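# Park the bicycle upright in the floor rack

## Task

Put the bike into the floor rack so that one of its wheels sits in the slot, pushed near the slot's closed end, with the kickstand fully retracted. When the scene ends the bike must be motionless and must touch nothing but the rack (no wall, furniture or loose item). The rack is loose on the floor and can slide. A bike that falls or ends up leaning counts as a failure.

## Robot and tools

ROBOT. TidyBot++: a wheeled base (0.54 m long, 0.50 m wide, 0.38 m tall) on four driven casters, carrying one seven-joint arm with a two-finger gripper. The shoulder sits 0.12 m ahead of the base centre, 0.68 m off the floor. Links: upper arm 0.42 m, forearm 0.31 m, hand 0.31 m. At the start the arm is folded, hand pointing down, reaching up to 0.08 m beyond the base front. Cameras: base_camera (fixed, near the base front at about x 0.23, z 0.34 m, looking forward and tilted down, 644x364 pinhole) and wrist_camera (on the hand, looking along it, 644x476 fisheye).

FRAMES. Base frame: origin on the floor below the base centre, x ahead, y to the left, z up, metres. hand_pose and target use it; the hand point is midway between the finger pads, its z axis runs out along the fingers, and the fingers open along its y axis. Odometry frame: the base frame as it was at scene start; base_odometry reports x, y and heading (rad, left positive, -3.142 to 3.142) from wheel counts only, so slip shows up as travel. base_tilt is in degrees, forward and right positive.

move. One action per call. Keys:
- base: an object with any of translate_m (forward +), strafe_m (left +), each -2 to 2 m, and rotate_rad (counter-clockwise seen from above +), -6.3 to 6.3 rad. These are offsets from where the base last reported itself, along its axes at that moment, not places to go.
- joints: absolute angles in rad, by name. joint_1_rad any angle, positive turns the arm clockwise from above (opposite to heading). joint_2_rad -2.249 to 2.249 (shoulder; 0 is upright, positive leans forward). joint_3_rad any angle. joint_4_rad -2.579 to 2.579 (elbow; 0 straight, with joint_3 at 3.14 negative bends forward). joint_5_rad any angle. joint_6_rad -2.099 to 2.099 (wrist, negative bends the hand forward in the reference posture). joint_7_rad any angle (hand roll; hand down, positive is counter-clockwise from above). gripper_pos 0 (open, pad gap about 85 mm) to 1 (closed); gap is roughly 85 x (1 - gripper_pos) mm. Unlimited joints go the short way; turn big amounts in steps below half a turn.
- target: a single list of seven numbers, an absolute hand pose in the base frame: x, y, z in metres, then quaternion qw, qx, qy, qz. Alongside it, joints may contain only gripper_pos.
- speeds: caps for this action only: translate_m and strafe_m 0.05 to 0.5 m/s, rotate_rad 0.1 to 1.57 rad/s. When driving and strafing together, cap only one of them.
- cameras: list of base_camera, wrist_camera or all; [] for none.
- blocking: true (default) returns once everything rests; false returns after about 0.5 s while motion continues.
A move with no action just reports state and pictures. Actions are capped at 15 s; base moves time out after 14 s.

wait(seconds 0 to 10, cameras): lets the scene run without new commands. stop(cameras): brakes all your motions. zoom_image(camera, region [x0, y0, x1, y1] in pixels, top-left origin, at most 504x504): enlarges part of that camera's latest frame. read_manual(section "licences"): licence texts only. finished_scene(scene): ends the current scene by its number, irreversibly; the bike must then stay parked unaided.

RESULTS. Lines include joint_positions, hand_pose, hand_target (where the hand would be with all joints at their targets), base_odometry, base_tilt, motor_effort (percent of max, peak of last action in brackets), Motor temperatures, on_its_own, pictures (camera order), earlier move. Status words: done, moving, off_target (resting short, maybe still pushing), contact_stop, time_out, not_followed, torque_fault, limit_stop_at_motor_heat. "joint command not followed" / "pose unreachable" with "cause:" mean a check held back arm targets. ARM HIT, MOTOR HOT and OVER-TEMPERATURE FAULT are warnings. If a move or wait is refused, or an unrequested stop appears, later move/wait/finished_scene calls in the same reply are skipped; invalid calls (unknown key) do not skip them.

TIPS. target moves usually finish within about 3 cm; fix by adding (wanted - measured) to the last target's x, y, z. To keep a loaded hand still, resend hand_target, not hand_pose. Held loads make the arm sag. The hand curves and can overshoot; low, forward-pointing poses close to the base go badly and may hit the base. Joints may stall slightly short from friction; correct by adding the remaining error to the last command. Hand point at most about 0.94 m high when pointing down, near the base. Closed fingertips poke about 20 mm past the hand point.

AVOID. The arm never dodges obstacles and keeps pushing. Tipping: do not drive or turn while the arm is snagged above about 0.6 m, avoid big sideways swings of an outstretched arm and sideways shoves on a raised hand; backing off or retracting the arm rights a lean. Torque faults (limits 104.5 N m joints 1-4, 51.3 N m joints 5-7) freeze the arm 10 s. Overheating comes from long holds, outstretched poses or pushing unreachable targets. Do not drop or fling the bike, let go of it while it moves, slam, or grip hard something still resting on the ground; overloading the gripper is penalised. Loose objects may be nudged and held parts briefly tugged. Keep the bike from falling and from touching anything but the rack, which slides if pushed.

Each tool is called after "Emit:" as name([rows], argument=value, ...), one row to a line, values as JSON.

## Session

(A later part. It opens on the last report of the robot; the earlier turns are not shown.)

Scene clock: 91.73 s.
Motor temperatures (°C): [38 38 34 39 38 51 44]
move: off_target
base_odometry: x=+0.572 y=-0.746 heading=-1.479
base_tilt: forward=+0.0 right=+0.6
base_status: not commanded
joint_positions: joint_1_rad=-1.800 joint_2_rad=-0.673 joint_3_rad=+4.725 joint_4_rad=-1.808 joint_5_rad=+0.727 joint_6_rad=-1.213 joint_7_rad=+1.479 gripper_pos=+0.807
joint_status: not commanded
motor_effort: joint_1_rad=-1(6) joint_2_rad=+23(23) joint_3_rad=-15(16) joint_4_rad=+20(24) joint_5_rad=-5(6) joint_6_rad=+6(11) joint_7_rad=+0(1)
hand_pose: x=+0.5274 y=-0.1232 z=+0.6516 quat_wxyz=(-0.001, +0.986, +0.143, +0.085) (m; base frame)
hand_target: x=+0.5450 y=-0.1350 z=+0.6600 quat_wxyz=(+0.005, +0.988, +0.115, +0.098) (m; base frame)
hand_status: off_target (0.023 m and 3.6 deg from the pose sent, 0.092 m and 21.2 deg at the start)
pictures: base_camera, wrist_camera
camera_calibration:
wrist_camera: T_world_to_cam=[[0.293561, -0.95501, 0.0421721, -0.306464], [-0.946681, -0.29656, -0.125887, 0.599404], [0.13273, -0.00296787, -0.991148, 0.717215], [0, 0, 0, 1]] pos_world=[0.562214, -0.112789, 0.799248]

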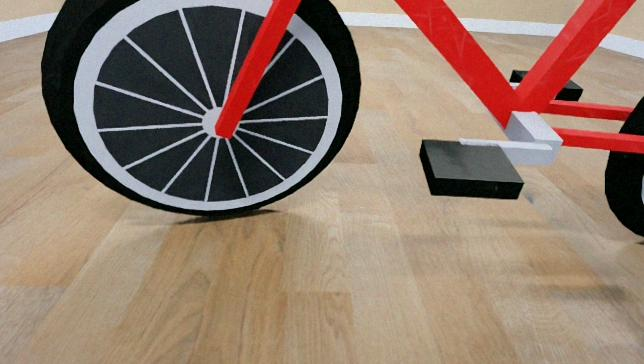

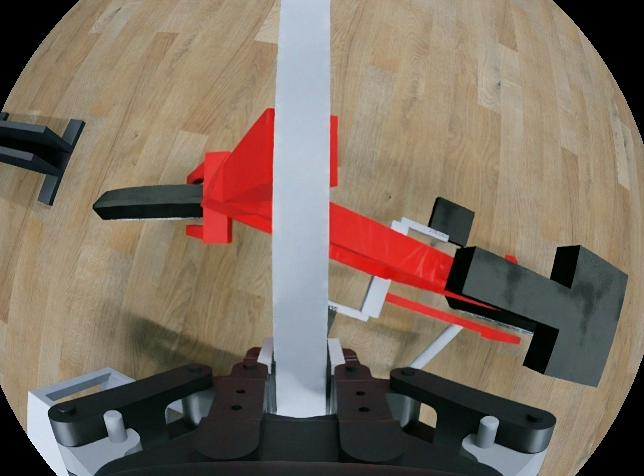

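Emit:
move(target=[0.600, -0.115, 0.677, 0.003, 1.0, -0.02, 0.01])

Scene clock: 93.70 s.
Motor temperatures (°C): [38 38 34 39 38 51 44]
move: off_target
base_odometry: x=+0.572 y=-0.746 heading=-1.479
base_tilt: forward=+0.0 right=+0.6
base_status: not commanded
joint_positions: joint_1_rad=-2.154 joint_2_rad=-0.921 joint_3_rad=+4.672 joint_4_rad=-1.410 joint_5_rad=+0.925 joint_6_rad=-1.654 joint_7_rad=+1.073 gripper_pos=+0.807
joint_status: not commanded
motor_effort: joint_1_rad=+0(2) joint_2_rad=+35(37) joint_3_rad=-16(19) joint_4_rad=+13(21) joint_5_rad=-5(5) joint_6_rad=+4(7) joint_7_rad=+0(1)
hand_pose: x=+0.5968 y=-0.1149 z=+0.6760 quat_wxyz=(-0.013, +1.000, -0.009, +0.019) (m; base frame)
hand_target: x=+0.6033 y=-0.1226 z=+0.6818 quat_wxyz=(+0.002, +0.999, -0.033, +0.024) (m; base frame)
hand_status: off_target (0.003 m and 2.4 deg from the pose sent, 0.077 m and 20.6 deg at the start)
pictures: base_camera, wrist_camera
camera_calibration:
wrist_camera: T_world_to_cam=[[-0.00325551, -0.99996, -0.00829175, -0.113766], [-0.999989, 0.0032262, 0.003546, 0.649415], [-0.00351911, 0.00830319, -0.999959, 0.820797], [0, 0, 0, 1]] pos_world=[0.651925, -0.122672, 0.817518]

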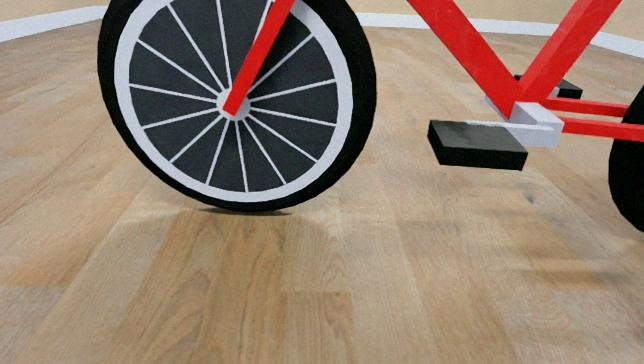

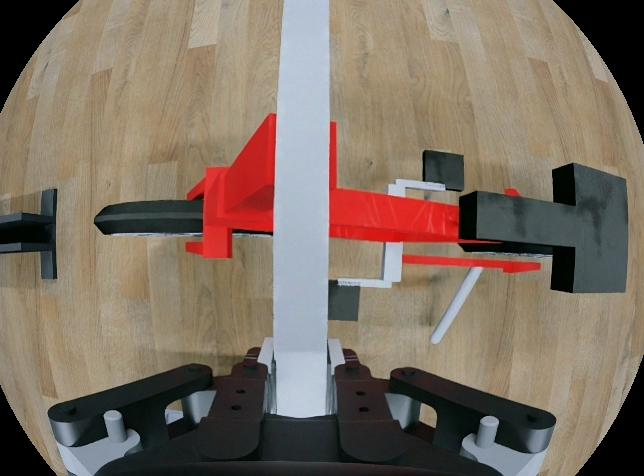

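Emit:
zoom_image(camera="wrist_camera", region=[0, 130, 260, 320])

Emit:
zoom_image(camera="wrist_camera", region=[380, 130, 644, 350])

Scaled by 1.938.

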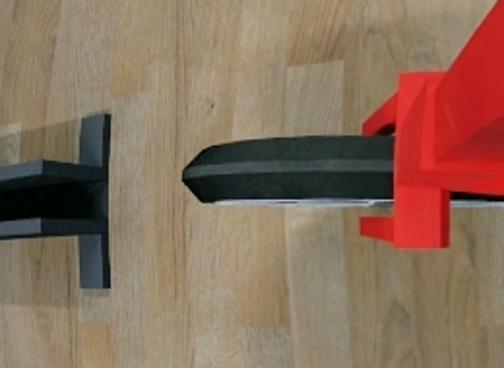

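Scaled by 1.909.

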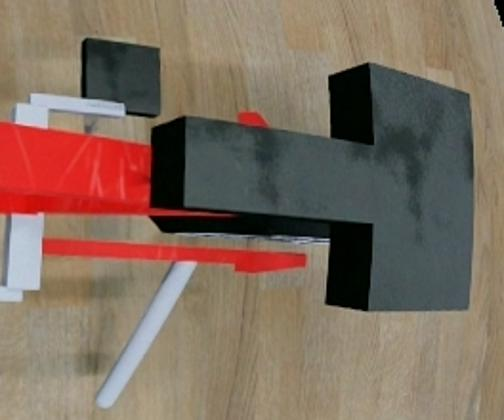

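Emit:
move(target=[0.622, -0.115, 0.677, 0.003, 0.999, 0.05, 0.01], cameras=[])

Emit:
move(base={"strafe_m": 0.12, "translate_m": -0.008}, speeds={"strafe_m": 0.1})

Emit:
zoom_image(camera="wrist_camera", region=[0, 130, 260, 320])

Scene clock: 95.97 s.
Motor temperatures (°C): [38 38 34 39 38 51 44]
move: off_target
base_odometry: x=+0.572 y=-0.746 heading=-1.479
base_tilt: forward=+0.0 right=+0.6
base_status: not commanded
joint_positions: joint_1_rad=-2.232 joint_2_rad=-0.931 joint_3_rad=+4.723 joint_4_rad=-1.317 joint_5_rad=+0.935 joint_6_rad=-1.676 joint_7_rad=+1.181 gripper_pos=+0.807
joint_status: not commanded
motor_effort: joint_1_rad=-1(2) joint_2_rad=+35(39) joint_3_rad=-14(18) joint_4_rad=+11(14) joint_5_rad=-4(6) joint_6_rad=+3(4) joint_7_rad=+0(1)
hand_pose: x=+0.6200 y=-0.1098 z=+0.6768 quat_wxyz=(-0.012, +0.999, +0.031, +0.015) (m; base frame)
hand_target: x=+0.6225 y=-0.1164 z=+0.6777 quat_wxyz=(+0.003, +0.999, +0.047, +0.012) (m; base frame)
hand_status: off_target (0.006 m and 2.9 deg from the pose sent, 0.025 m and 7.1 deg at the start)
pictures: none
No camera images: "cameras" was empty.

Scene clock: 97.90 s.
Motor temperatures (°C): [38 38 34 39 38 51 44]
move: done
base_odometry: x=+0.691 y=-0.727 heading=-1.479
base_tilt: forward=+0.0 right=+0.6
base_status: done
joint_positions: joint_1_rad=-2.251 joint_2_rad=-0.931 joint_3_rad=+4.728 joint_4_rad=-1.309 joint_5_rad=+0.936 joint_6_rad=-1.683 joint_7_rad=+1.181 gripper_pos=+0.807
joint_status: not commanded
motor_effort: joint_1_rad=+0(6) joint_2_rad=+37(40) joint_3_rad=-14(17) joint_4_rad=+10(13) joint_5_rad=-3(7) joint_6_rad=+1(5) joint_7_rad=+1(1)
hand_pose: x=+0.6219 y=-0.1038 z=+0.6768 quat_wxyz=(-0.010, +0.999, +0.036, +0.012) (m; base frame)
hand_target: x=+0.6225 y=-0.1164 z=+0.6777 quat_wxyz=(+0.003, +0.999, +0.047, +0.012) (m; base frame)
hand_status: not commanded
pictures: base_camera, wrist_camera
camera_calibration:
wrist_camera: T_world_to_cam=[[0.086044, -0.99629, -0.00174493, -0.162244], [-0.996164, -0.0860609, 0.015839, 0.65446], [-0.0159304, 0.000375385, -0.999873, 0.828354], [0, 0, 0, 1]] pos_world=[0.679105, -0.10563, 0.8176]

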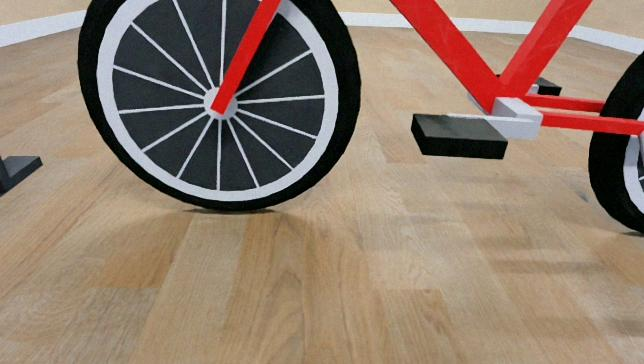

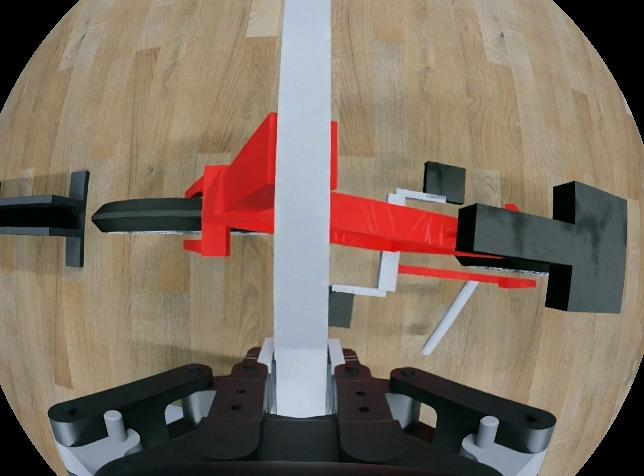

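Scaled by 1.938.

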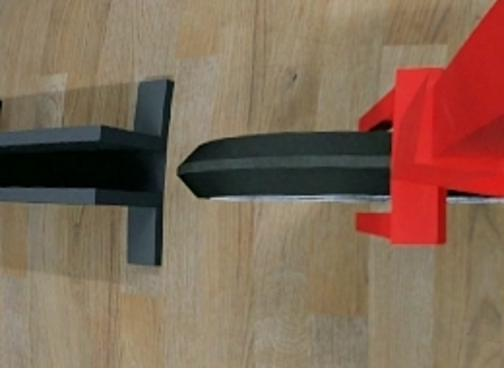

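Emit:
move(target=[0.622, -0.115, 0.677, 0.003, 0.999, 0.025, 0.01], base={"strafe_m": 0.1, "translate_m": 0.0}, speeds={"strafe_m": 0.1})

Emit:
zoom_image(camera="wrist_camera", region=[0, 130, 260, 320])

Scene clock: 100.10 s.
Motor temperatures (°C): [38 38 34 39 38 51 44]
move: done
base_odometry: x=+0.791 y=-0.717 heading=-1.479
base_tilt: forward=+0.0 right=+0.6
base_status: done
joint_positions: joint_1_rad=-2.256 joint_2_rad=-0.924 joint_3_rad=+4.743 joint_4_rad=-1.302 joint_5_rad=+0.936 joint_6_rad=-1.683 joint_7_rad=+1.179 gripper_pos=+0.807
joint_status: not commanded
motor_effort: joint_1_rad=+0(6) joint_2_rad=+34(37) joint_3_rad=-10(16) joint_4_rad=+9(12) joint_5_rad=+0(6) joint_6_rad=+1(4) joint_7_rad=+0(2)
hand_pose: x=+0.6231 y=-0.1065 z=+0.6773 quat_wxyz=(-0.005, +0.999, +0.030, +0.011) (m; base frame)
hand_target: x=+0.6223 y=-0.1157 z=+0.6774 quat_wxyz=(+0.003, +1.000, +0.024, +0.011) (m; base frame)
hand_status: done (0.009 m and 1.1 deg from the pose sent, 0.011 m and 2.0 deg at the start)
pictures: base_camera, wrist_camera
camera_calibration:
wrist_camera: T_world_to_cam=[[0.074778, -0.997165, 0.00839178, -0.164918], [-0.997052, -0.0746191, 0.0178738, 0.655869], [-0.0171969, -0.0097036, -0.999805, 0.828593], [0, 0, 0, 1]] pos_world=[0.680517, -0.107469, 0.818093]

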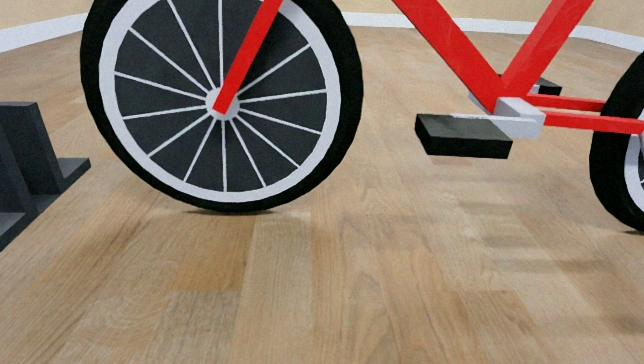

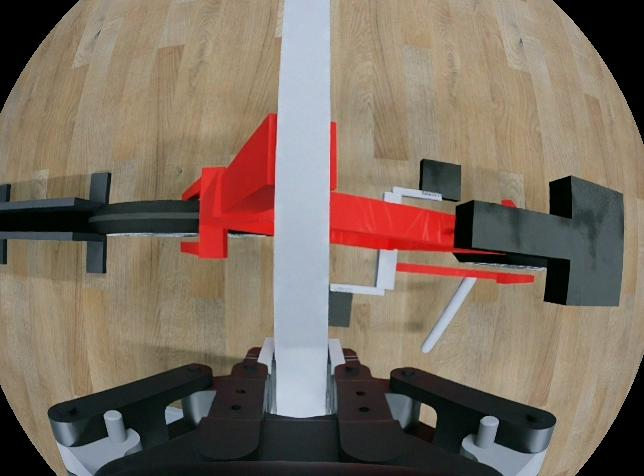

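Scaled by 1.938.

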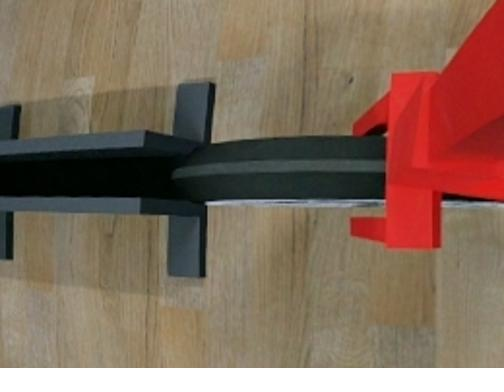

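Emit:
move(base={"strafe_m": 0.15, "translate_m": 0.0}, speeds={"strafe_m": 0.12})

Emit:
zoom_image(camera="wrist_camera", region=[0, 130, 260, 320])

Scene clock: 102.13 s.
Motor temperatures (°C): [38 38 34 39 38 51 44]
move: done
base_odometry: x=+0.940 y=-0.704 heading=-1.479
base_tilt: forward=+0.0 right=+0.6
base_status: done
joint_positions: joint_1_rad=-2.255 joint_2_rad=-0.923 joint_3_rad=+4.743 joint_4_rad=-1.300 joint_5_rad=+0.936 joint_6_rad=-1.684 joint_7_rad=+1.179 gripper_pos=+0.807
joint_status: not commanded
motor_effort: joint_1_rad=+0(7) joint_2_rad=+35(36) joint_3_rad=-12(14) joint_4_rad=+10(11) joint_5_rad=-1(6) joint_6_rad=+2(5) joint_7_rad=+0(1)
hand_pose: x=+0.6233 y=-0.1078 z=+0.6782 quat_wxyz=(-0.005, +1.000, +0.028, +0.012) (m; base frame)
hand_target: x=+0.6223 y=-0.1157 z=+0.6774 quat_wxyz=(+0.003, +1.000, +0.024, +0.011) (m; base frame)
hand_status: not commanded
pictures: base_camera, wrist_camera
camera_calibration:
wrist_camera: T_world_to_cam=[[0.07096, -0.997439, 0.00891639, -0.164276], [-0.997346, -0.0708019, 0.0169513, 0.657168], [-0.0162766, -0.0100956, -0.999817, 0.828876], [0, 0, 0, 1]] pos_world=[0.680572, -0.108958, 0.819049]

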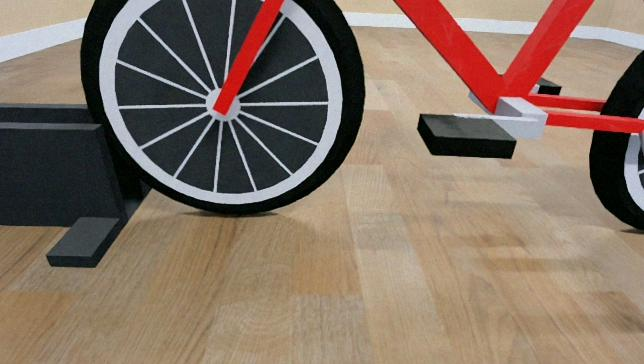

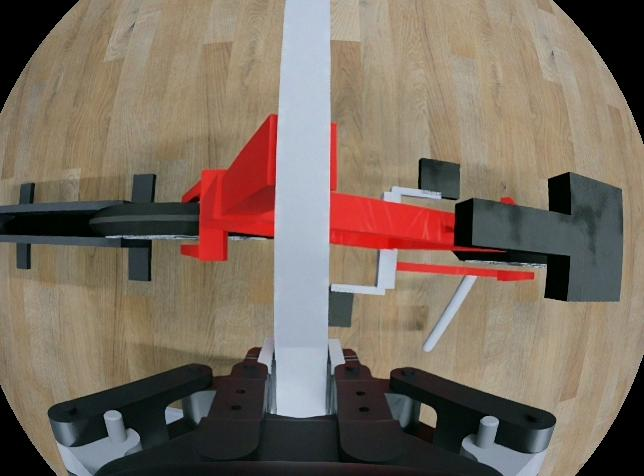

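Scaled by 1.938.

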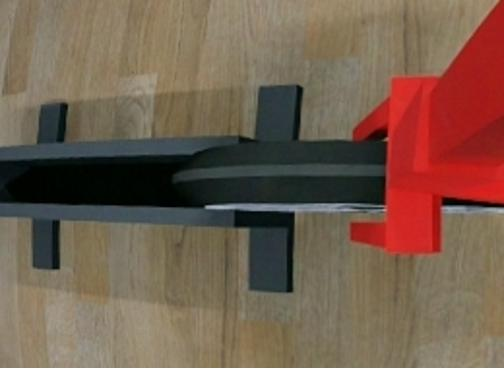

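Emit:
move(base={"strafe_m": 0.2, "translate_m": 0.0}, speeds={"strafe_m": 0.12})

Emit:
zoom_image(camera="wrist_camera", region=[0, 130, 260, 320])

Scene clock: 104.53 s.
Motor temperatures (°C): [38 38 34 39 38 51 44]
move: done
base_odometry: x=+1.140 y=-0.685 heading=-1.479
base_tilt: forward=+0.0 right=+0.6
base_status: done
joint_positions: joint_1_rad=-2.261 joint_2_rad=-0.921 joint_3_rad=+4.742 joint_4_rad=-1.299 joint_5_rad=+0.936 joint_6_rad=-1.685 joint_7_rad=+1.179 gripper_pos=+0.807
joint_status: not commanded
motor_effort: joint_1_rad=+0(7) joint_2_rad=+35(36) joint_3_rad=-12(15) joint_4_rad=+9(11) joint_5_rad=+1(5) joint_6_rad=+1(5) joint_7_rad=+2(3)
hand_pose: x=+0.6239 y=-0.1045 z=+0.6794 quat_wxyz=(-0.004, +0.999, +0.031, +0.013) (m; base frame)
hand_target: x=+0.6223 y=-0.1157 z=+0.6774 quat_wxyz=(+0.003, +1.000, +0.024, +0.011) (m; base frame)
hand_status: not commanded
pictures: base_camera, wrist_camera
camera_calibration:
wrist_camera: T_world_to_cam=[[0.0775642, -0.996934, 0.0103104, -0.16601], [-0.996876, -0.0773965, 0.0157733, 0.657791], [-0.0149269, -0.0115016, -0.999822, 0.829135], [0, 0, 0, 1]] pos_world=[0.680988, -0.105054, 0.820324]

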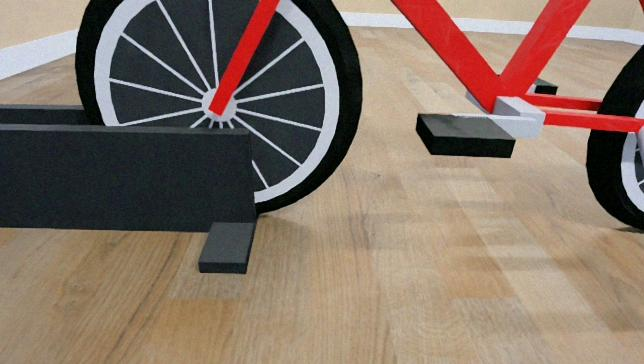

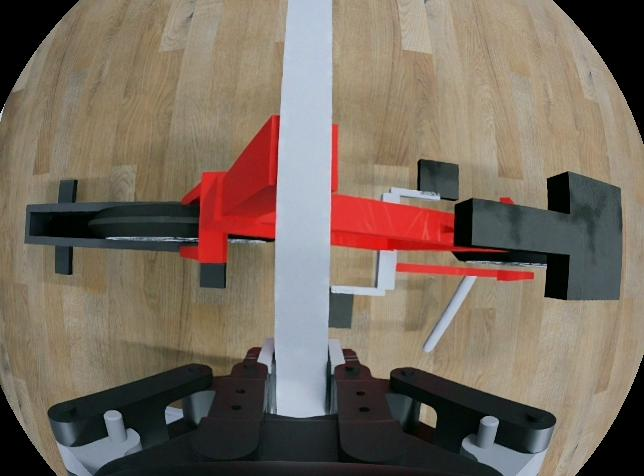

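Scaled by 1.938.

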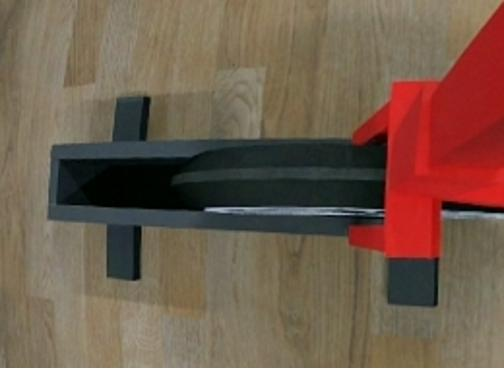

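Emit:
move(base={"strafe_m": 0.22, "translate_m": 0.0}, speeds={"strafe_m": 0.12})

Emit:
zoom_image(camera="wrist_camera", region=[0, 130, 260, 320])

Scene clock: 107.17 s.
Motor temperatures (°C): [38 39 34 39 38 51 44]
move: done
base_odometry: x=+1.359 y=-0.665 heading=-1.479
base_tilt: forward=+0.0 right=+0.6
base_status: done
joint_positions: joint_1_rad=-2.258 joint_2_rad=-0.919 joint_3_rad=+4.742 joint_4_rad=-1.298 joint_5_rad=+0.936 joint_6_rad=-1.687 joint_7_rad=+1.179 gripper_pos=+0.807
joint_status: not commanded
motor_effort: joint_1_rad=+1(7) joint_2_rad=+34(36) joint_3_rad=-11(14) joint_4_rad=+9(11) joint_5_rad=+2(5) joint_6_rad=+1(5) joint_7_rad=+2(3)
hand_pose: x=+0.6231 y=-0.1067 z=+0.6802 quat_wxyz=(-0.003, +0.999, +0.029, +0.012) (m; base frame)
hand_target: x=+0.6223 y=-0.1157 z=+0.6774 quat_wxyz=(+0.003, +1.000, +0.024, +0.011) (m; base frame)
hand_status: not commanded
pictures: base_camera, wrist_camera
camera_calibration:
wrist_camera: T_world_to_cam=[[0.0734299, -0.997227, 0.0121071, -0.16685], [-0.99718, -0.0732267, 0.0164507, 0.656927], [-0.0155186, -0.0132809, -0.999791, 0.830063], [0, 0, 0, 1]] pos_world=[0.680207, -0.107259, 0.821103]

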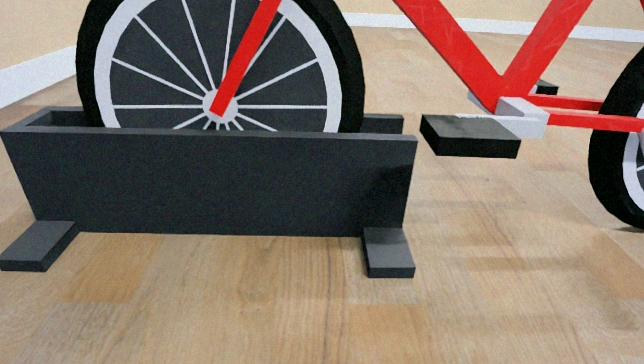

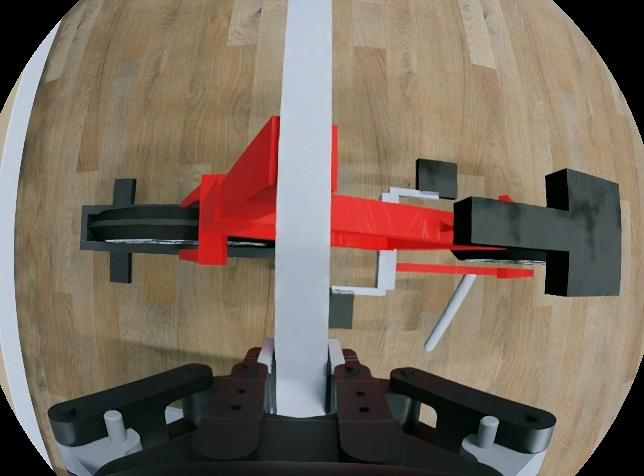

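Scaled by 1.938.

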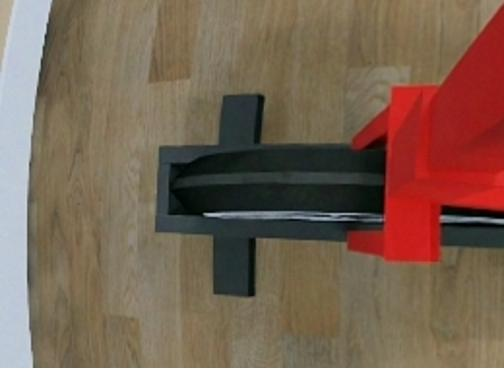

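Emit:
move(base={"strafe_m": 0.03, "translate_m": 0.0}, speeds={"strafe_m": 0.1})

Emit:
zoom_image(camera="wrist_camera", region=[60, 150, 220, 300])

Emit:
zoom_image(camera="base_camera", region=[0, 40, 440, 300])

Scene clock: 108.27 s.
Motor temperatures (°C): [38 39 34 39 38 51 44]
move: done
base_odometry: x=+1.389 y=-0.662 heading=-1.479
base_tilt: forward=+0.0 right=+0.6
base_status: done
joint_positions: joint_1_rad=-2.256 joint_2_rad=-0.918 joint_3_rad=+4.741 joint_4_rad=-1.300 joint_5_rad=+0.936 joint_6_rad=-1.687 joint_7_rad=+1.179 gripper_pos=+0.807
joint_status: not commanded
motor_effort: joint_1_rad=+1(6) joint_2_rad=+34(36) joint_3_rad=-11(14) joint_4_rad=+9(11) joint_5_rad=+2(4) joint_6_rad=+0(5) joint_7_rad=+2(3)
hand_pose: x=+0.6225 y=-0.1072 z=+0.6803 quat_wxyz=(-0.003, +0.999, +0.029, +0.012) (m; base frame)
hand_target: x=+0.6223 y=-0.1157 z=+0.6774 quat_wxyz=(+0.003, +1.000, +0.024, +0.011) (m; base frame)
hand_status: not commanded
pictures: base_camera, wrist_camera
camera_calibration:
wrist_camera: T_world_to_cam=[[0.0734333, -0.997211, 0.0133106, -0.168073], [-0.997172, -0.0732035, 0.0170009, 0.655925], [-0.0159791, -0.0145214, -0.999767, 0.830301], [0, 0, 0, 1]] pos_world=[0.67968, -0.107531, 0.821194]

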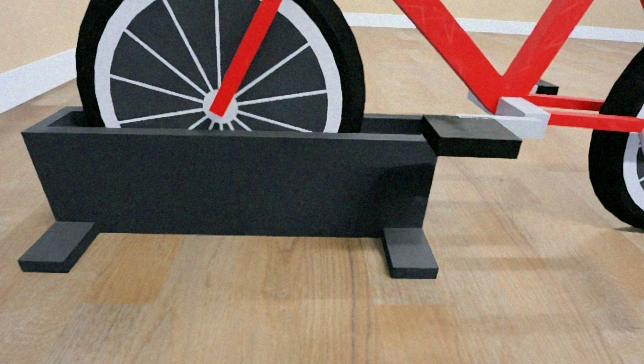

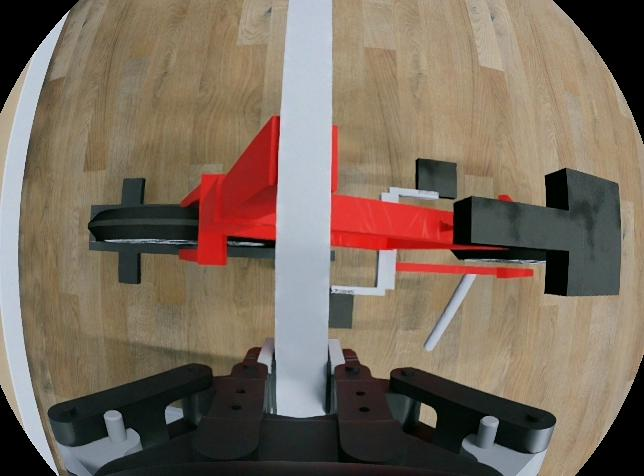

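Scaled by 3.150.

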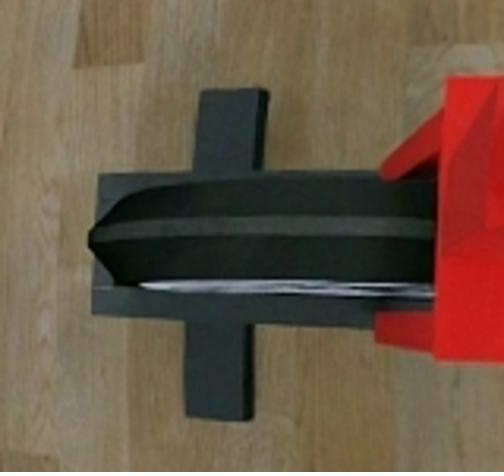

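Scaled by 1.145.

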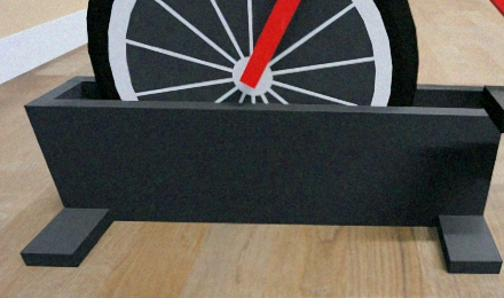

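Emit:
move(base={"strafe_m": 0.04, "translate_m": 0.0}, speeds={"strafe_m": 0.1})

Emit:
zoom_image(camera="wrist_camera", region=[60, 150, 220, 300])

Emit:
zoom_image(camera="base_camera", region=[0, 40, 440, 300])

Scene clock: 109.60 s.
Motor temperatures (°C): [38 39 34 39 38 51 44]
move: done
base_odometry: x=+1.429 y=-0.658 heading=-1.478
base_tilt: forward=+0.0 right=+0.6
base_status: done
joint_positions: joint_1_rad=-2.260 joint_2_rad=-0.918 joint_3_rad=+4.742 joint_4_rad=-1.300 joint_5_rad=+0.936 joint_6_rad=-1.687 joint_7_rad=+1.178 gripper_pos=+0.807
joint_status: not commanded
motor_effort: joint_1_rad=+1(6) joint_2_rad=+35(37) joint_3_rad=-12(14) joint_4_rad=+9(11) joint_5_rad=+0(4) joint_6_rad=+0(5) joint_7_rad=+3(3)
hand_pose: x=+0.6227 y=-0.1056 z=+0.6805 quat_wxyz=(-0.002, +0.999, +0.031, +0.012) (m; base frame)
hand_target: x=+0.6223 y=-0.1157 z=+0.6774 quat_wxyz=(+0.003, +1.000, +0.024, +0.011) (m; base frame)
hand_status: not commanded
pictures: base_camera, wrist_camera
camera_calibration:
wrist_camera: T_world_to_cam=[[0.0759968, -0.997007, 0.0142085, -0.168683], [-0.996981, -0.0757518, 0.0170491, 0.65586], [-0.0159217, -0.0154613, -0.999754, 0.830304], [0, 0, 0, 1]] pos_world=[0.679919, -0.105658, 0.821314]

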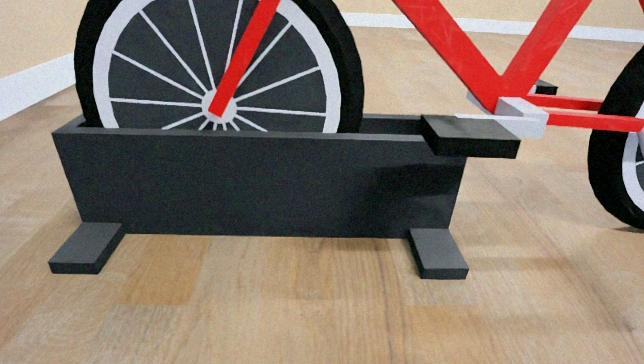

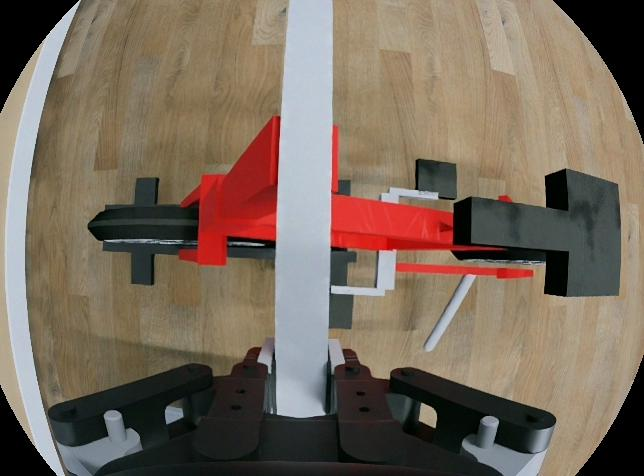

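Scaled by 3.150.

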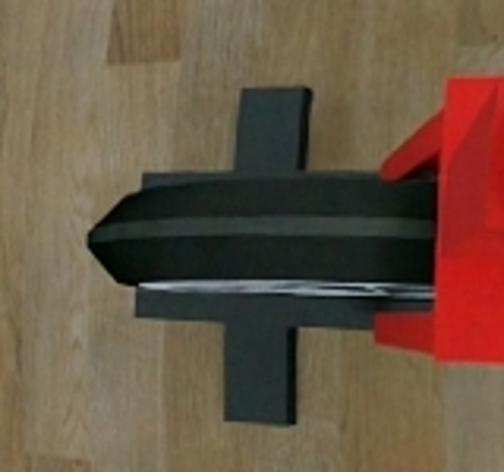

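Scaled by 1.145.

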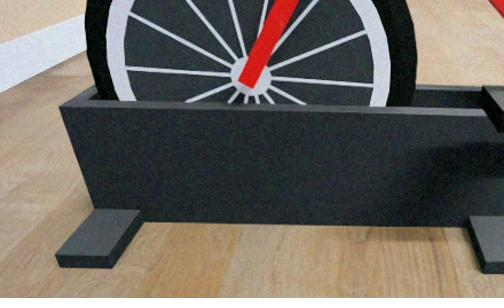

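Emit:
move(base={"strafe_m": 0.03, "translate_m": 0.0}, speeds={"strafe_m": 0.1})

Emit:
zoom_image(camera="base_camera", region=[40, 90, 180, 170])

Scene clock: 110.60 s.
Motor temperatures (°C): [38 39 34 39 38 51 44]
move: done
base_odometry: x=+1.459 y=-0.655 heading=-1.479
base_tilt: forward=+0.0 right=+0.6
base_status: done
joint_positions: joint_1_rad=-2.227 joint_2_rad=-0.915 joint_3_rad=+4.746 joint_4_rad=-1.296 joint_5_rad=+0.942 joint_6_rad=-1.693 joint_7_rad=+1.178 gripper_pos=+0.807
joint_status: not commanded
motor_effort: joint_1_rad=-4(8) joint_2_rad=+34(36) joint_3_rad=-12(18) joint_4_rad=+7(9) joint_5_rad=-3(10) joint_6_rad=+2(7) joint_7_rad=+0(3)
hand_pose: x=+0.6189 y=-0.1264 z=+0.6812 quat_wxyz=(+0.003, +1.000, +0.011, +0.011) (m; base frame)
hand_target: x=+0.6223 y=-0.1157 z=+0.6774 quat_wxyz=(+0.003, +1.000, +0.024, +0.011) (m; base frame)
hand_status: not commanded
pictures: base_camera, wrist_camera
camera_calibration:
wrist_camera: T_world_to_cam=[[0.0362733, -0.999037, 0.0246733, -0.171982], [-0.999185, -0.0358196, 0.0185896, 0.655871], [-0.0176879, -0.0253275, -0.999523, 0.830373], [0, 0, 0, 1]] pos_world=[0.676263, -0.127292, 0.822027]

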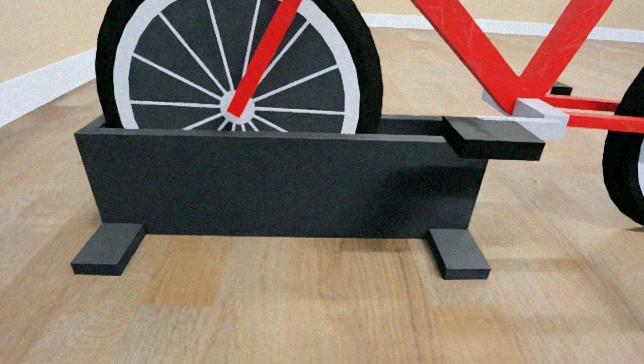

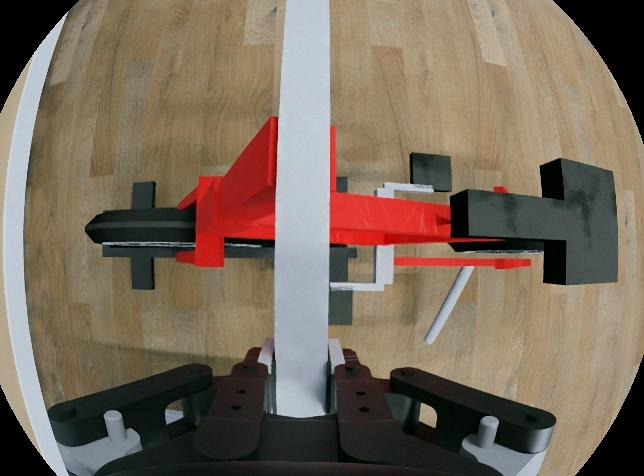

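Scaled by 3.600.

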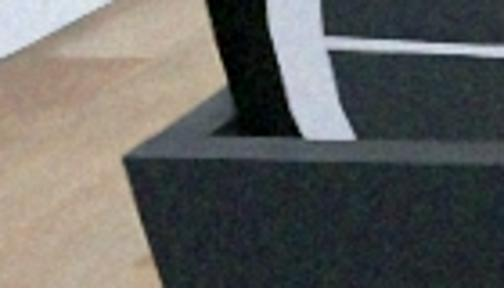

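Emit:
move(target=[0.592, -0.122, 0.675, 0.003, 0.999, 0.025, 0.01])

Scene clock: 111.93 s.
Motor temperatures (°C): [38 39 34 39 38 51 44]
move: off_target
base_odometry: x=+1.459 y=-0.655 heading=-1.478
base_tilt: forward=+0.0 right=+0.6
base_status: not commanded
joint_positions: joint_1_rad=-2.166 joint_2_rad=-0.878 joint_3_rad=+4.745 joint_4_rad=-1.385 joint_5_rad=+0.913 joint_6_rad=-1.632 joint_7_rad=+1.178 gripper_pos=+0.807
joint_status: not commanded
motor_effort: joint_1_rad=-1(4) joint_2_rad=+34(36) joint_3_rad=-11(13) joint_4_rad=+7(8) joint_5_rad=+0(3) joint_6_rad=-4(4) joint_7_rad=+1(1)
hand_pose: x=+0.6035 y=-0.1278 z=+0.6788 quat_wxyz=(+0.008, +1.000, +0.018, +0.021) (m; base frame)
hand_target: x=+0.5922 y=-0.1224 z=+0.6752 quat_wxyz=(+0.003, +1.000, +0.024, +0.011) (m; base frame)
hand_status: off_target (0.013 m and 1.6 deg from the pose sent, 0.028 m and 1.6 deg at the start)
pictures: base_camera, wrist_camera
camera_calibration:
wrist_camera: T_world_to_cam=[[0.0495946, -0.998189, 0.0340499, -0.187111], [-0.998767, -0.0496346, -0.000331503, 0.651228], [0.00202096, -0.0339915, -0.99942, 0.814552], [0, 0, 0, 1]] pos_world=[0.658059, -0.126761, 0.820666]

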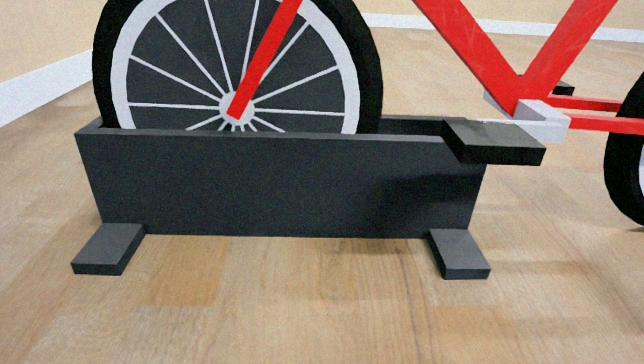

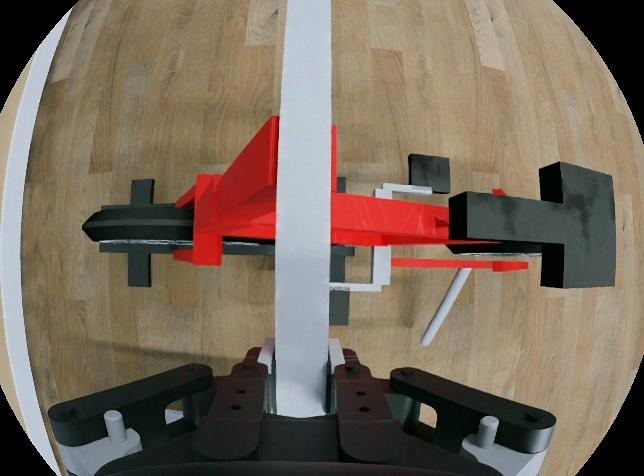

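Emit:
move(joints={"gripper_pos": 0.4})

Scene clock: 112.83 s.
Motor temperatures (°C): [38 39 34 39 38 51 44]
move: done
base_odometry: x=+1.459 y=-0.655 heading=-1.478
base_tilt: forward=+0.0 right=+0.6
base_status: not commanded
joint_positions: joint_1_rad=-2.166 joint_2_rad=-0.878 joint_3_rad=+4.745 joint_4_rad=-1.405 joint_5_rad=+0.913 joint_6_rad=-1.632 joint_7_rad=+1.178 gripper_pos=+0.400
joint_status: all done
motor_effort: joint_1_rad=+0(1) joint_2_rad=+34(35) joint_3_rad=-12(13) joint_4_rad=+11(11) joint_5_rad=-1(2) joint_6_rad=+0(4) joint_7_rad=+0(1)
hand_pose: x=+0.5984 y=-0.1252 z=+0.6747 quat_wxyz=(+0.011, +0.999, +0.026, +0.016) (m; base frame)
hand_target: x=+0.5922 y=-0.1224 z=+0.6752 quat_wxyz=(+0.003, +1.000, +0.024, +0.011) (m; base frame)
hand_status: not commanded
pictures: base_camera, wrist_camera
camera_calibration:
wrist_camera: T_world_to_cam=[[0.0652589, -0.997066, 0.0400133, -0.197348], [-0.997833, -0.0648689, 0.0109709, 0.63621], [-0.00834314, -0.0406425, -0.999139, 0.815781], [0, 0, 0, 1]] pos_world=[0.654516, -0.122343, 0.815995]

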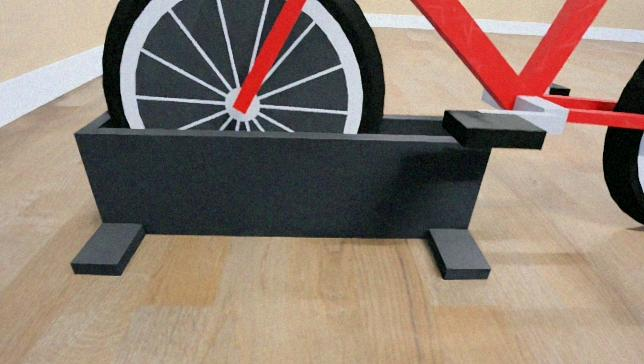

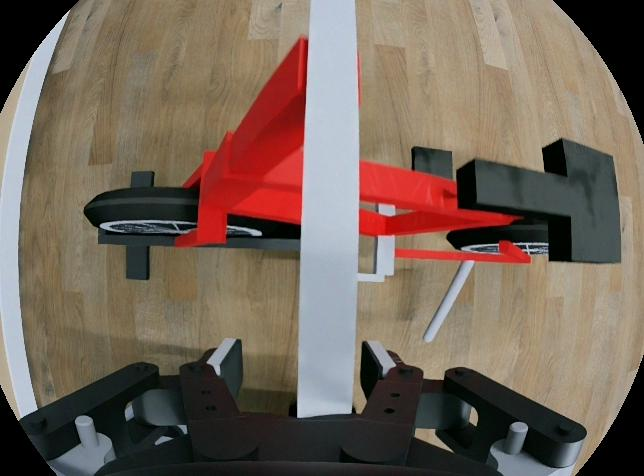

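Emit:
wait(seconds=1)

Scene clock: 113.90 s.
Motor temperatures (°C): [38 39 34 39 38 51 44]
base_odometry: x=+1.459 y=-0.655 heading=-1.478
base_tilt: forward=+0.0 right=+0.6
base_status: not commanded
joint_positions: joint_1_rad=-2.166 joint_2_rad=-0.878 joint_3_rad=+4.745 joint_4_rad=-1.405 joint_5_rad=+0.913 joint_6_rad=-1.632 joint_7_rad=+1.178 gripper_pos=+0.400
joint_status: all done
motor_effort: joint_1_rad=+0(1) joint_2_rad=+33(35) joint_3_rad=-12(13) joint_4_rad=+10(11) joint_5_rad=-1(2) joint_6_rad=+0(4) joint_7_rad=+1(1)
hand_pose: x=+0.5984 y=-0.1252 z=+0.6747 quat_wxyz=(+0.011, +0.999, +0.026, +0.016) (m; base frame)
hand_target: x=+0.5922 y=-0.1224 z=+0.6752 quat_wxyz=(+0.003, +1.000, +0.024, +0.011) (m; base frame)
hand_status: not commanded
wait: 1.00 s; at rest by 0.20 s
pictures: base_camera, wrist_camera
camera_calibration:
wrist_camera: T_world_to_cam=[[0.0652589, -0.997066, 0.0400133, -0.197348], [-0.997833, -0.0648689, 0.0109709, 0.63621], [-0.00834314, -0.0406425, -0.999139, 0.815781], [0, 0, 0, 1]] pos_world=[0.654516, -0.122343, 0.815995]

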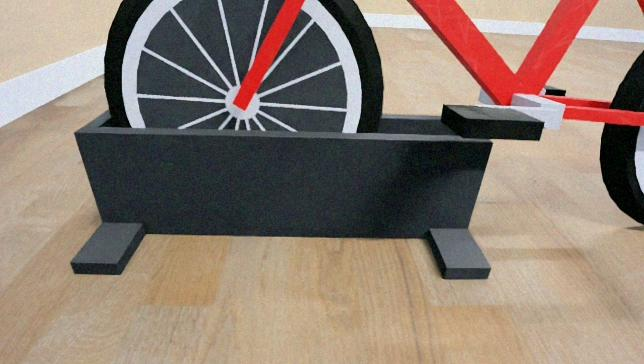

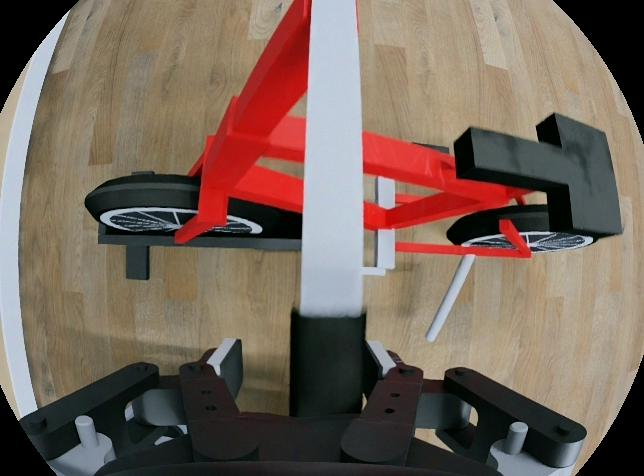

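Emit:
wait(seconds=0.3)

Scene clock: 114.27 s.
Motor temperatures (°C): [38 39 34 39 38 51 44]
base_odometry: x=+1.459 y=-0.655 heading=-1.478
base_tilt: forward=+0.0 right=+0.6
base_status: not commanded
joint_positions: joint_1_rad=-2.166 joint_2_rad=-0.878 joint_3_rad=+4.745 joint_4_rad=-1.405 joint_5_rad=+0.913 joint_6_rad=-1.632 joint_7_rad=+1.178 gripper_pos=+0.400
joint_status: all done
motor_effort: joint_1_rad=+0(1) joint_2_rad=+34(35) joint_3_rad=-13(13) joint_4_rad=+11(11) joint_5_rad=-2(2) joint_6_rad=+0(4) joint_7_rad=+1(1)
hand_pose: x=+0.5984 y=-0.1252 z=+0.6747 quat_wxyz=(+0.011, +0.999, +0.026, +0.016) (m; base frame)
hand_target: x=+0.5922 y=-0.1224 z=+0.6752 quat_wxyz=(+0.003, +1.000, +0.024, +0.011) (m; base frame)
hand_status: not commanded
wait: 0.30 s; at rest by 0.20 s
pictures: base_camera, wrist_camera
camera_calibration:
wrist_camera: T_world_to_cam=[[0.0652589, -0.997066, 0.0400133, -0.197348], [-0.997833, -0.0648689, 0.0109709, 0.63621], [-0.00834314, -0.0406425, -0.999139, 0.815781], [0, 0, 0, 1]] pos_world=[0.654516, -0.122343, 0.815995]

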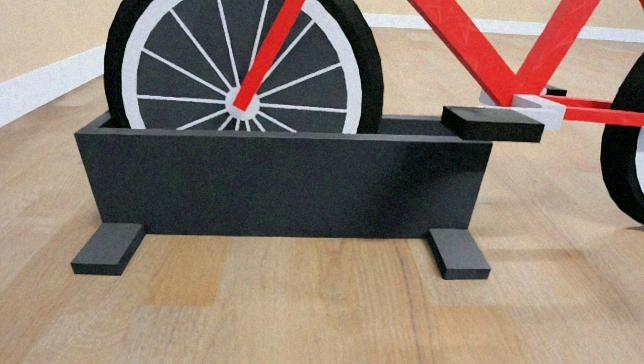

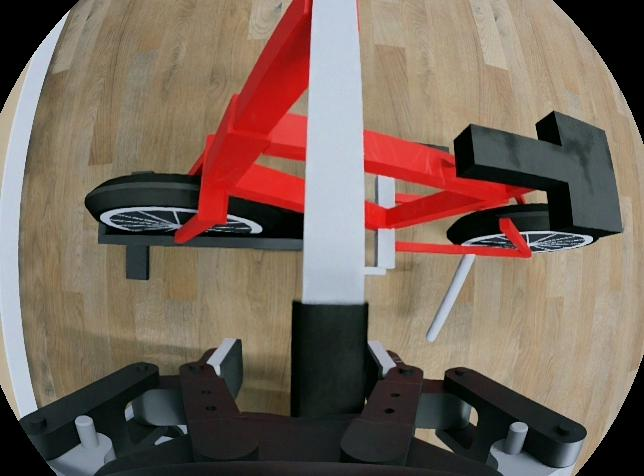

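Emit:
move(joints={"gripper_pos": 0.0}, cameras=[])

Emit:
move(target=[0.585, -0.122, 0.82, 0.003, 0.999, 0.025, 0.01])

Scene clock: 115.53 s.
Motor temperatures (°C): [38 39 34 39 38 51 44]
move: done
base_odometry: x=+1.459 y=-0.655 heading=-1.478
base_tilt: forward=+0.0 right=+0.6
base_status: not commanded
joint_positions: joint_1_rad=-2.166 joint_2_rad=-0.878 joint_3_rad=+4.745 joint_4_rad=-1.405 joint_5_rad=+0.913 joint_6_rad=-1.632 joint_7_rad=+1.178 gripper_pos=+0.000
joint_status: all done
motor_effort: joint_1_rad=+0(0) joint_2_rad=+33(34) joint_3_rad=-13(13) joint_4_rad=+11(11) joint_5_rad=-1(2) joint_6_rad=+0(1) joint_7_rad=+1(1)
hand_pose: x=+0.5984 y=-0.1252 z=+0.6747 quat_wxyz=(+0.011, +0.999, +0.026, +0.016) (m; base frame)
hand_target: x=+0.5922 y=-0.1224 z=+0.6752 quat_wxyz=(+0.003, +1.000, +0.024, +0.011) (m; base frame)
hand_status: not commanded
pictures: none
No camera images: "cameras" was empty.

Scene clock: 117.87 s.
Motor temperatures (°C): [38 39 34 39 38 51 44]
move: off_target
base_odometry: x=+1.459 y=-0.655 heading=-1.478
base_tilt: forward=+0.0 right=+0.6
base_status: not commanded
joint_positions: joint_1_rad=-2.124 joint_2_rad=-0.864 joint_3_rad=+4.248 joint_4_rad=-0.996 joint_5_rad=+1.114 joint_6_rad=-1.971 joint_7_rad=+1.166 gripper_pos=+0.000
joint_status: not commanded
motor_effort: joint_1_rad=+0(2) joint_2_rad=+34(37) joint_3_rad=-11(13) joint_4_rad=+6(11) joint_5_rad=-1(2) joint_6_rad=+2(3) joint_7_rad=+1(1)
hand_pose: x=+0.6048 y=-0.1627 z=+0.8667 quat_wxyz=(-0.040, +0.988, -0.044, +0.141) (m; base frame)
hand_target: x=+0.5972 y=-0.1773 z=+0.8646 quat_wxyz=(-0.028, +0.988, -0.077, +0.129) (m; base frame)
hand_status: off_target (0.065 m and 17.8 deg from the pose sent, 0.146 m and 1.1 deg at the start)
pictures: base_camera, wrist_camera
camera_calibration:
wrist_camera: T_world_to_cam=[[-0.0667087, -0.995216, -0.0713772, -0.0662124], [-0.968142, 0.0818659, -0.236641, 0.858545], [0.241352, 0.0533173, -0.968972, 0.844267], [0, 0, 0, 1]] pos_world=[0.623011, -0.181195, 1.01651]

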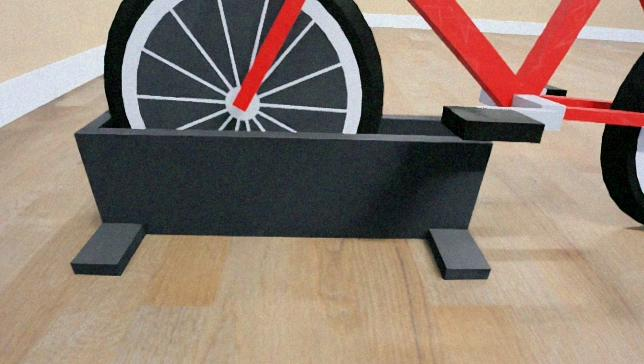

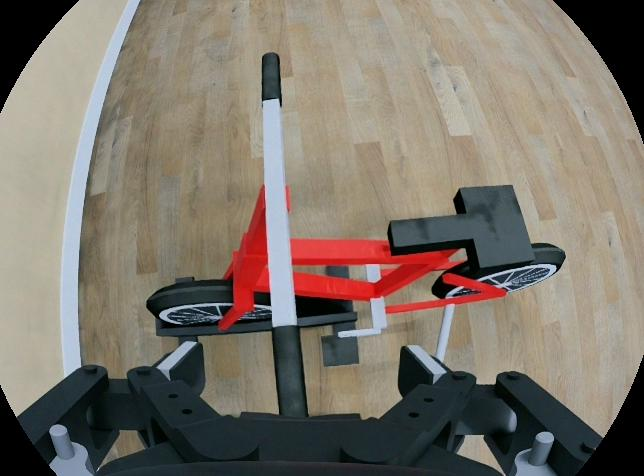

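Emit:
move(base={"translate_m": -0.35, "strafe_m": 0.0}, cameras=[])

Emit:
move(base={"strafe_m": -0.5}, joints={"joint_1_rad": 0, "joint_2_rad": -0.3, "joint_3_rad": 3.14, "joint_4_rad": -2.3, "joint_5_rad": 0, "joint_6_rad": -0.2, "joint_7_rad": 1.57})

Emit:
zoom_image(camera="base_camera", region=[150, 0, 600, 200])

Scene clock: 120.10 s.
Motor temperatures (°C): [38 39 34 39 38 51 44]
move: done
base_odometry: x=+1.426 y=-0.306 heading=-1.479
base_tilt: forward=+0.0 right=+0.6
base_status: done
joint_positions: joint_1_rad=-2.122 joint_2_rad=-0.864 joint_3_rad=+4.248 joint_4_rad=-0.996 joint_5_rad=+1.114 joint_6_rad=-1.971 joint_7_rad=+1.166 gripper_pos=+0.000
joint_status: not commanded
motor_effort: joint_1_rad=+0(3) joint_2_rad=+34(37) joint_3_rad=-11(11) joint_4_rad=+6(7) joint_5_rad=-1(2) joint_6_rad=+3(3) joint_7_rad=+1(1)
hand_pose: x=+0.6043 y=-0.1639 z=+0.8667 quat_wxyz=(-0.040, +0.988, -0.046, +0.141) (m; base frame)
hand_target: x=+0.5972 y=-0.1773 z=+0.8646 quat_wxyz=(-0.028, +0.988, -0.077, +0.129) (m; base frame)
hand_status: not commanded
pictures: none
No camera images: "cameras" was empty.

Scene clock: 123.60 s.
Motor temperatures (°C): [38 39 34 39 38 51 44]
move: done
base_odometry: x=+0.928 y=-0.352 heading=-1.479
base_tilt: forward=+0.0 right=+0.6
base_status: done
joint_positions: joint_1_rad=-0.020 joint_2_rad=-0.324 joint_3_rad=+3.158 joint_4_rad=-2.287 joint_5_rad=+0.071 joint_6_rad=-0.239 joint_7_rad=+1.525 gripper_pos=+0.000
joint_status: all done
motor_effort: joint_1_rad=+0(3) joint_2_rad=-7(34) joint_3_rad=+0(11) joint_4_rad=+20(22) joint_5_rad=-1(2) joint_6_rad=+7(8) joint_7_rad=+1(1)
hand_pose: x=+0.5271 y=-0.0027 z=+0.7771 quat_wxyz=(+0.010, +0.891, +0.007, +0.453) (m; base frame)
hand_target: x=+0.5322 y=+0.0020 z=+0.7698 quat_wxyz=(+0.000, +0.891, +0.000, +0.454) (m; base frame)
hand_status: not commanded
pictures: base_camera, wrist_camera
camera_calibration:
wrist_camera: T_world_to_cam=[[-0.000951424, -0.998937, 0.0460794, -0.04442], [-0.622223, -0.0354814, -0.782035, 0.990253], [0.782839, -0.0294157, -0.621528, 0.212013], [0, 0, 0, 1]] pos_world=[0.450145, -0.00300075, 0.908232]

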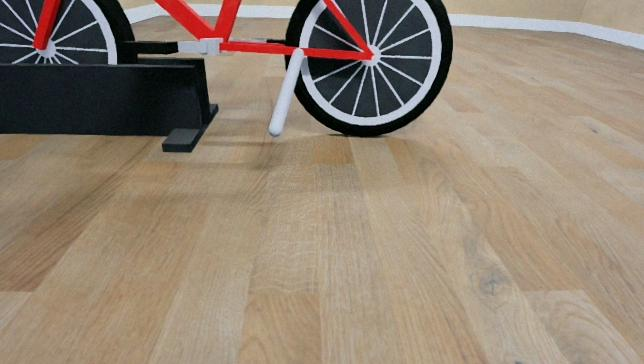

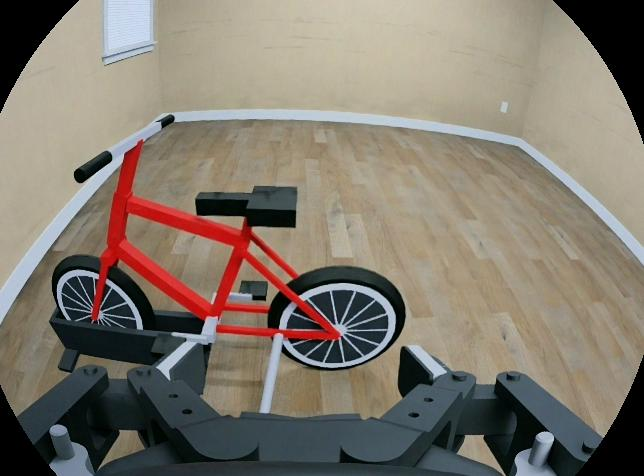

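Scaled by 1.120.

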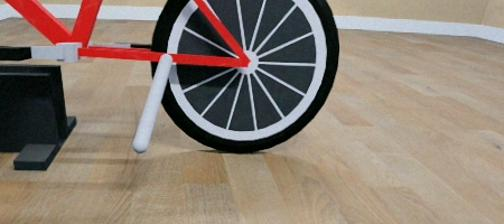

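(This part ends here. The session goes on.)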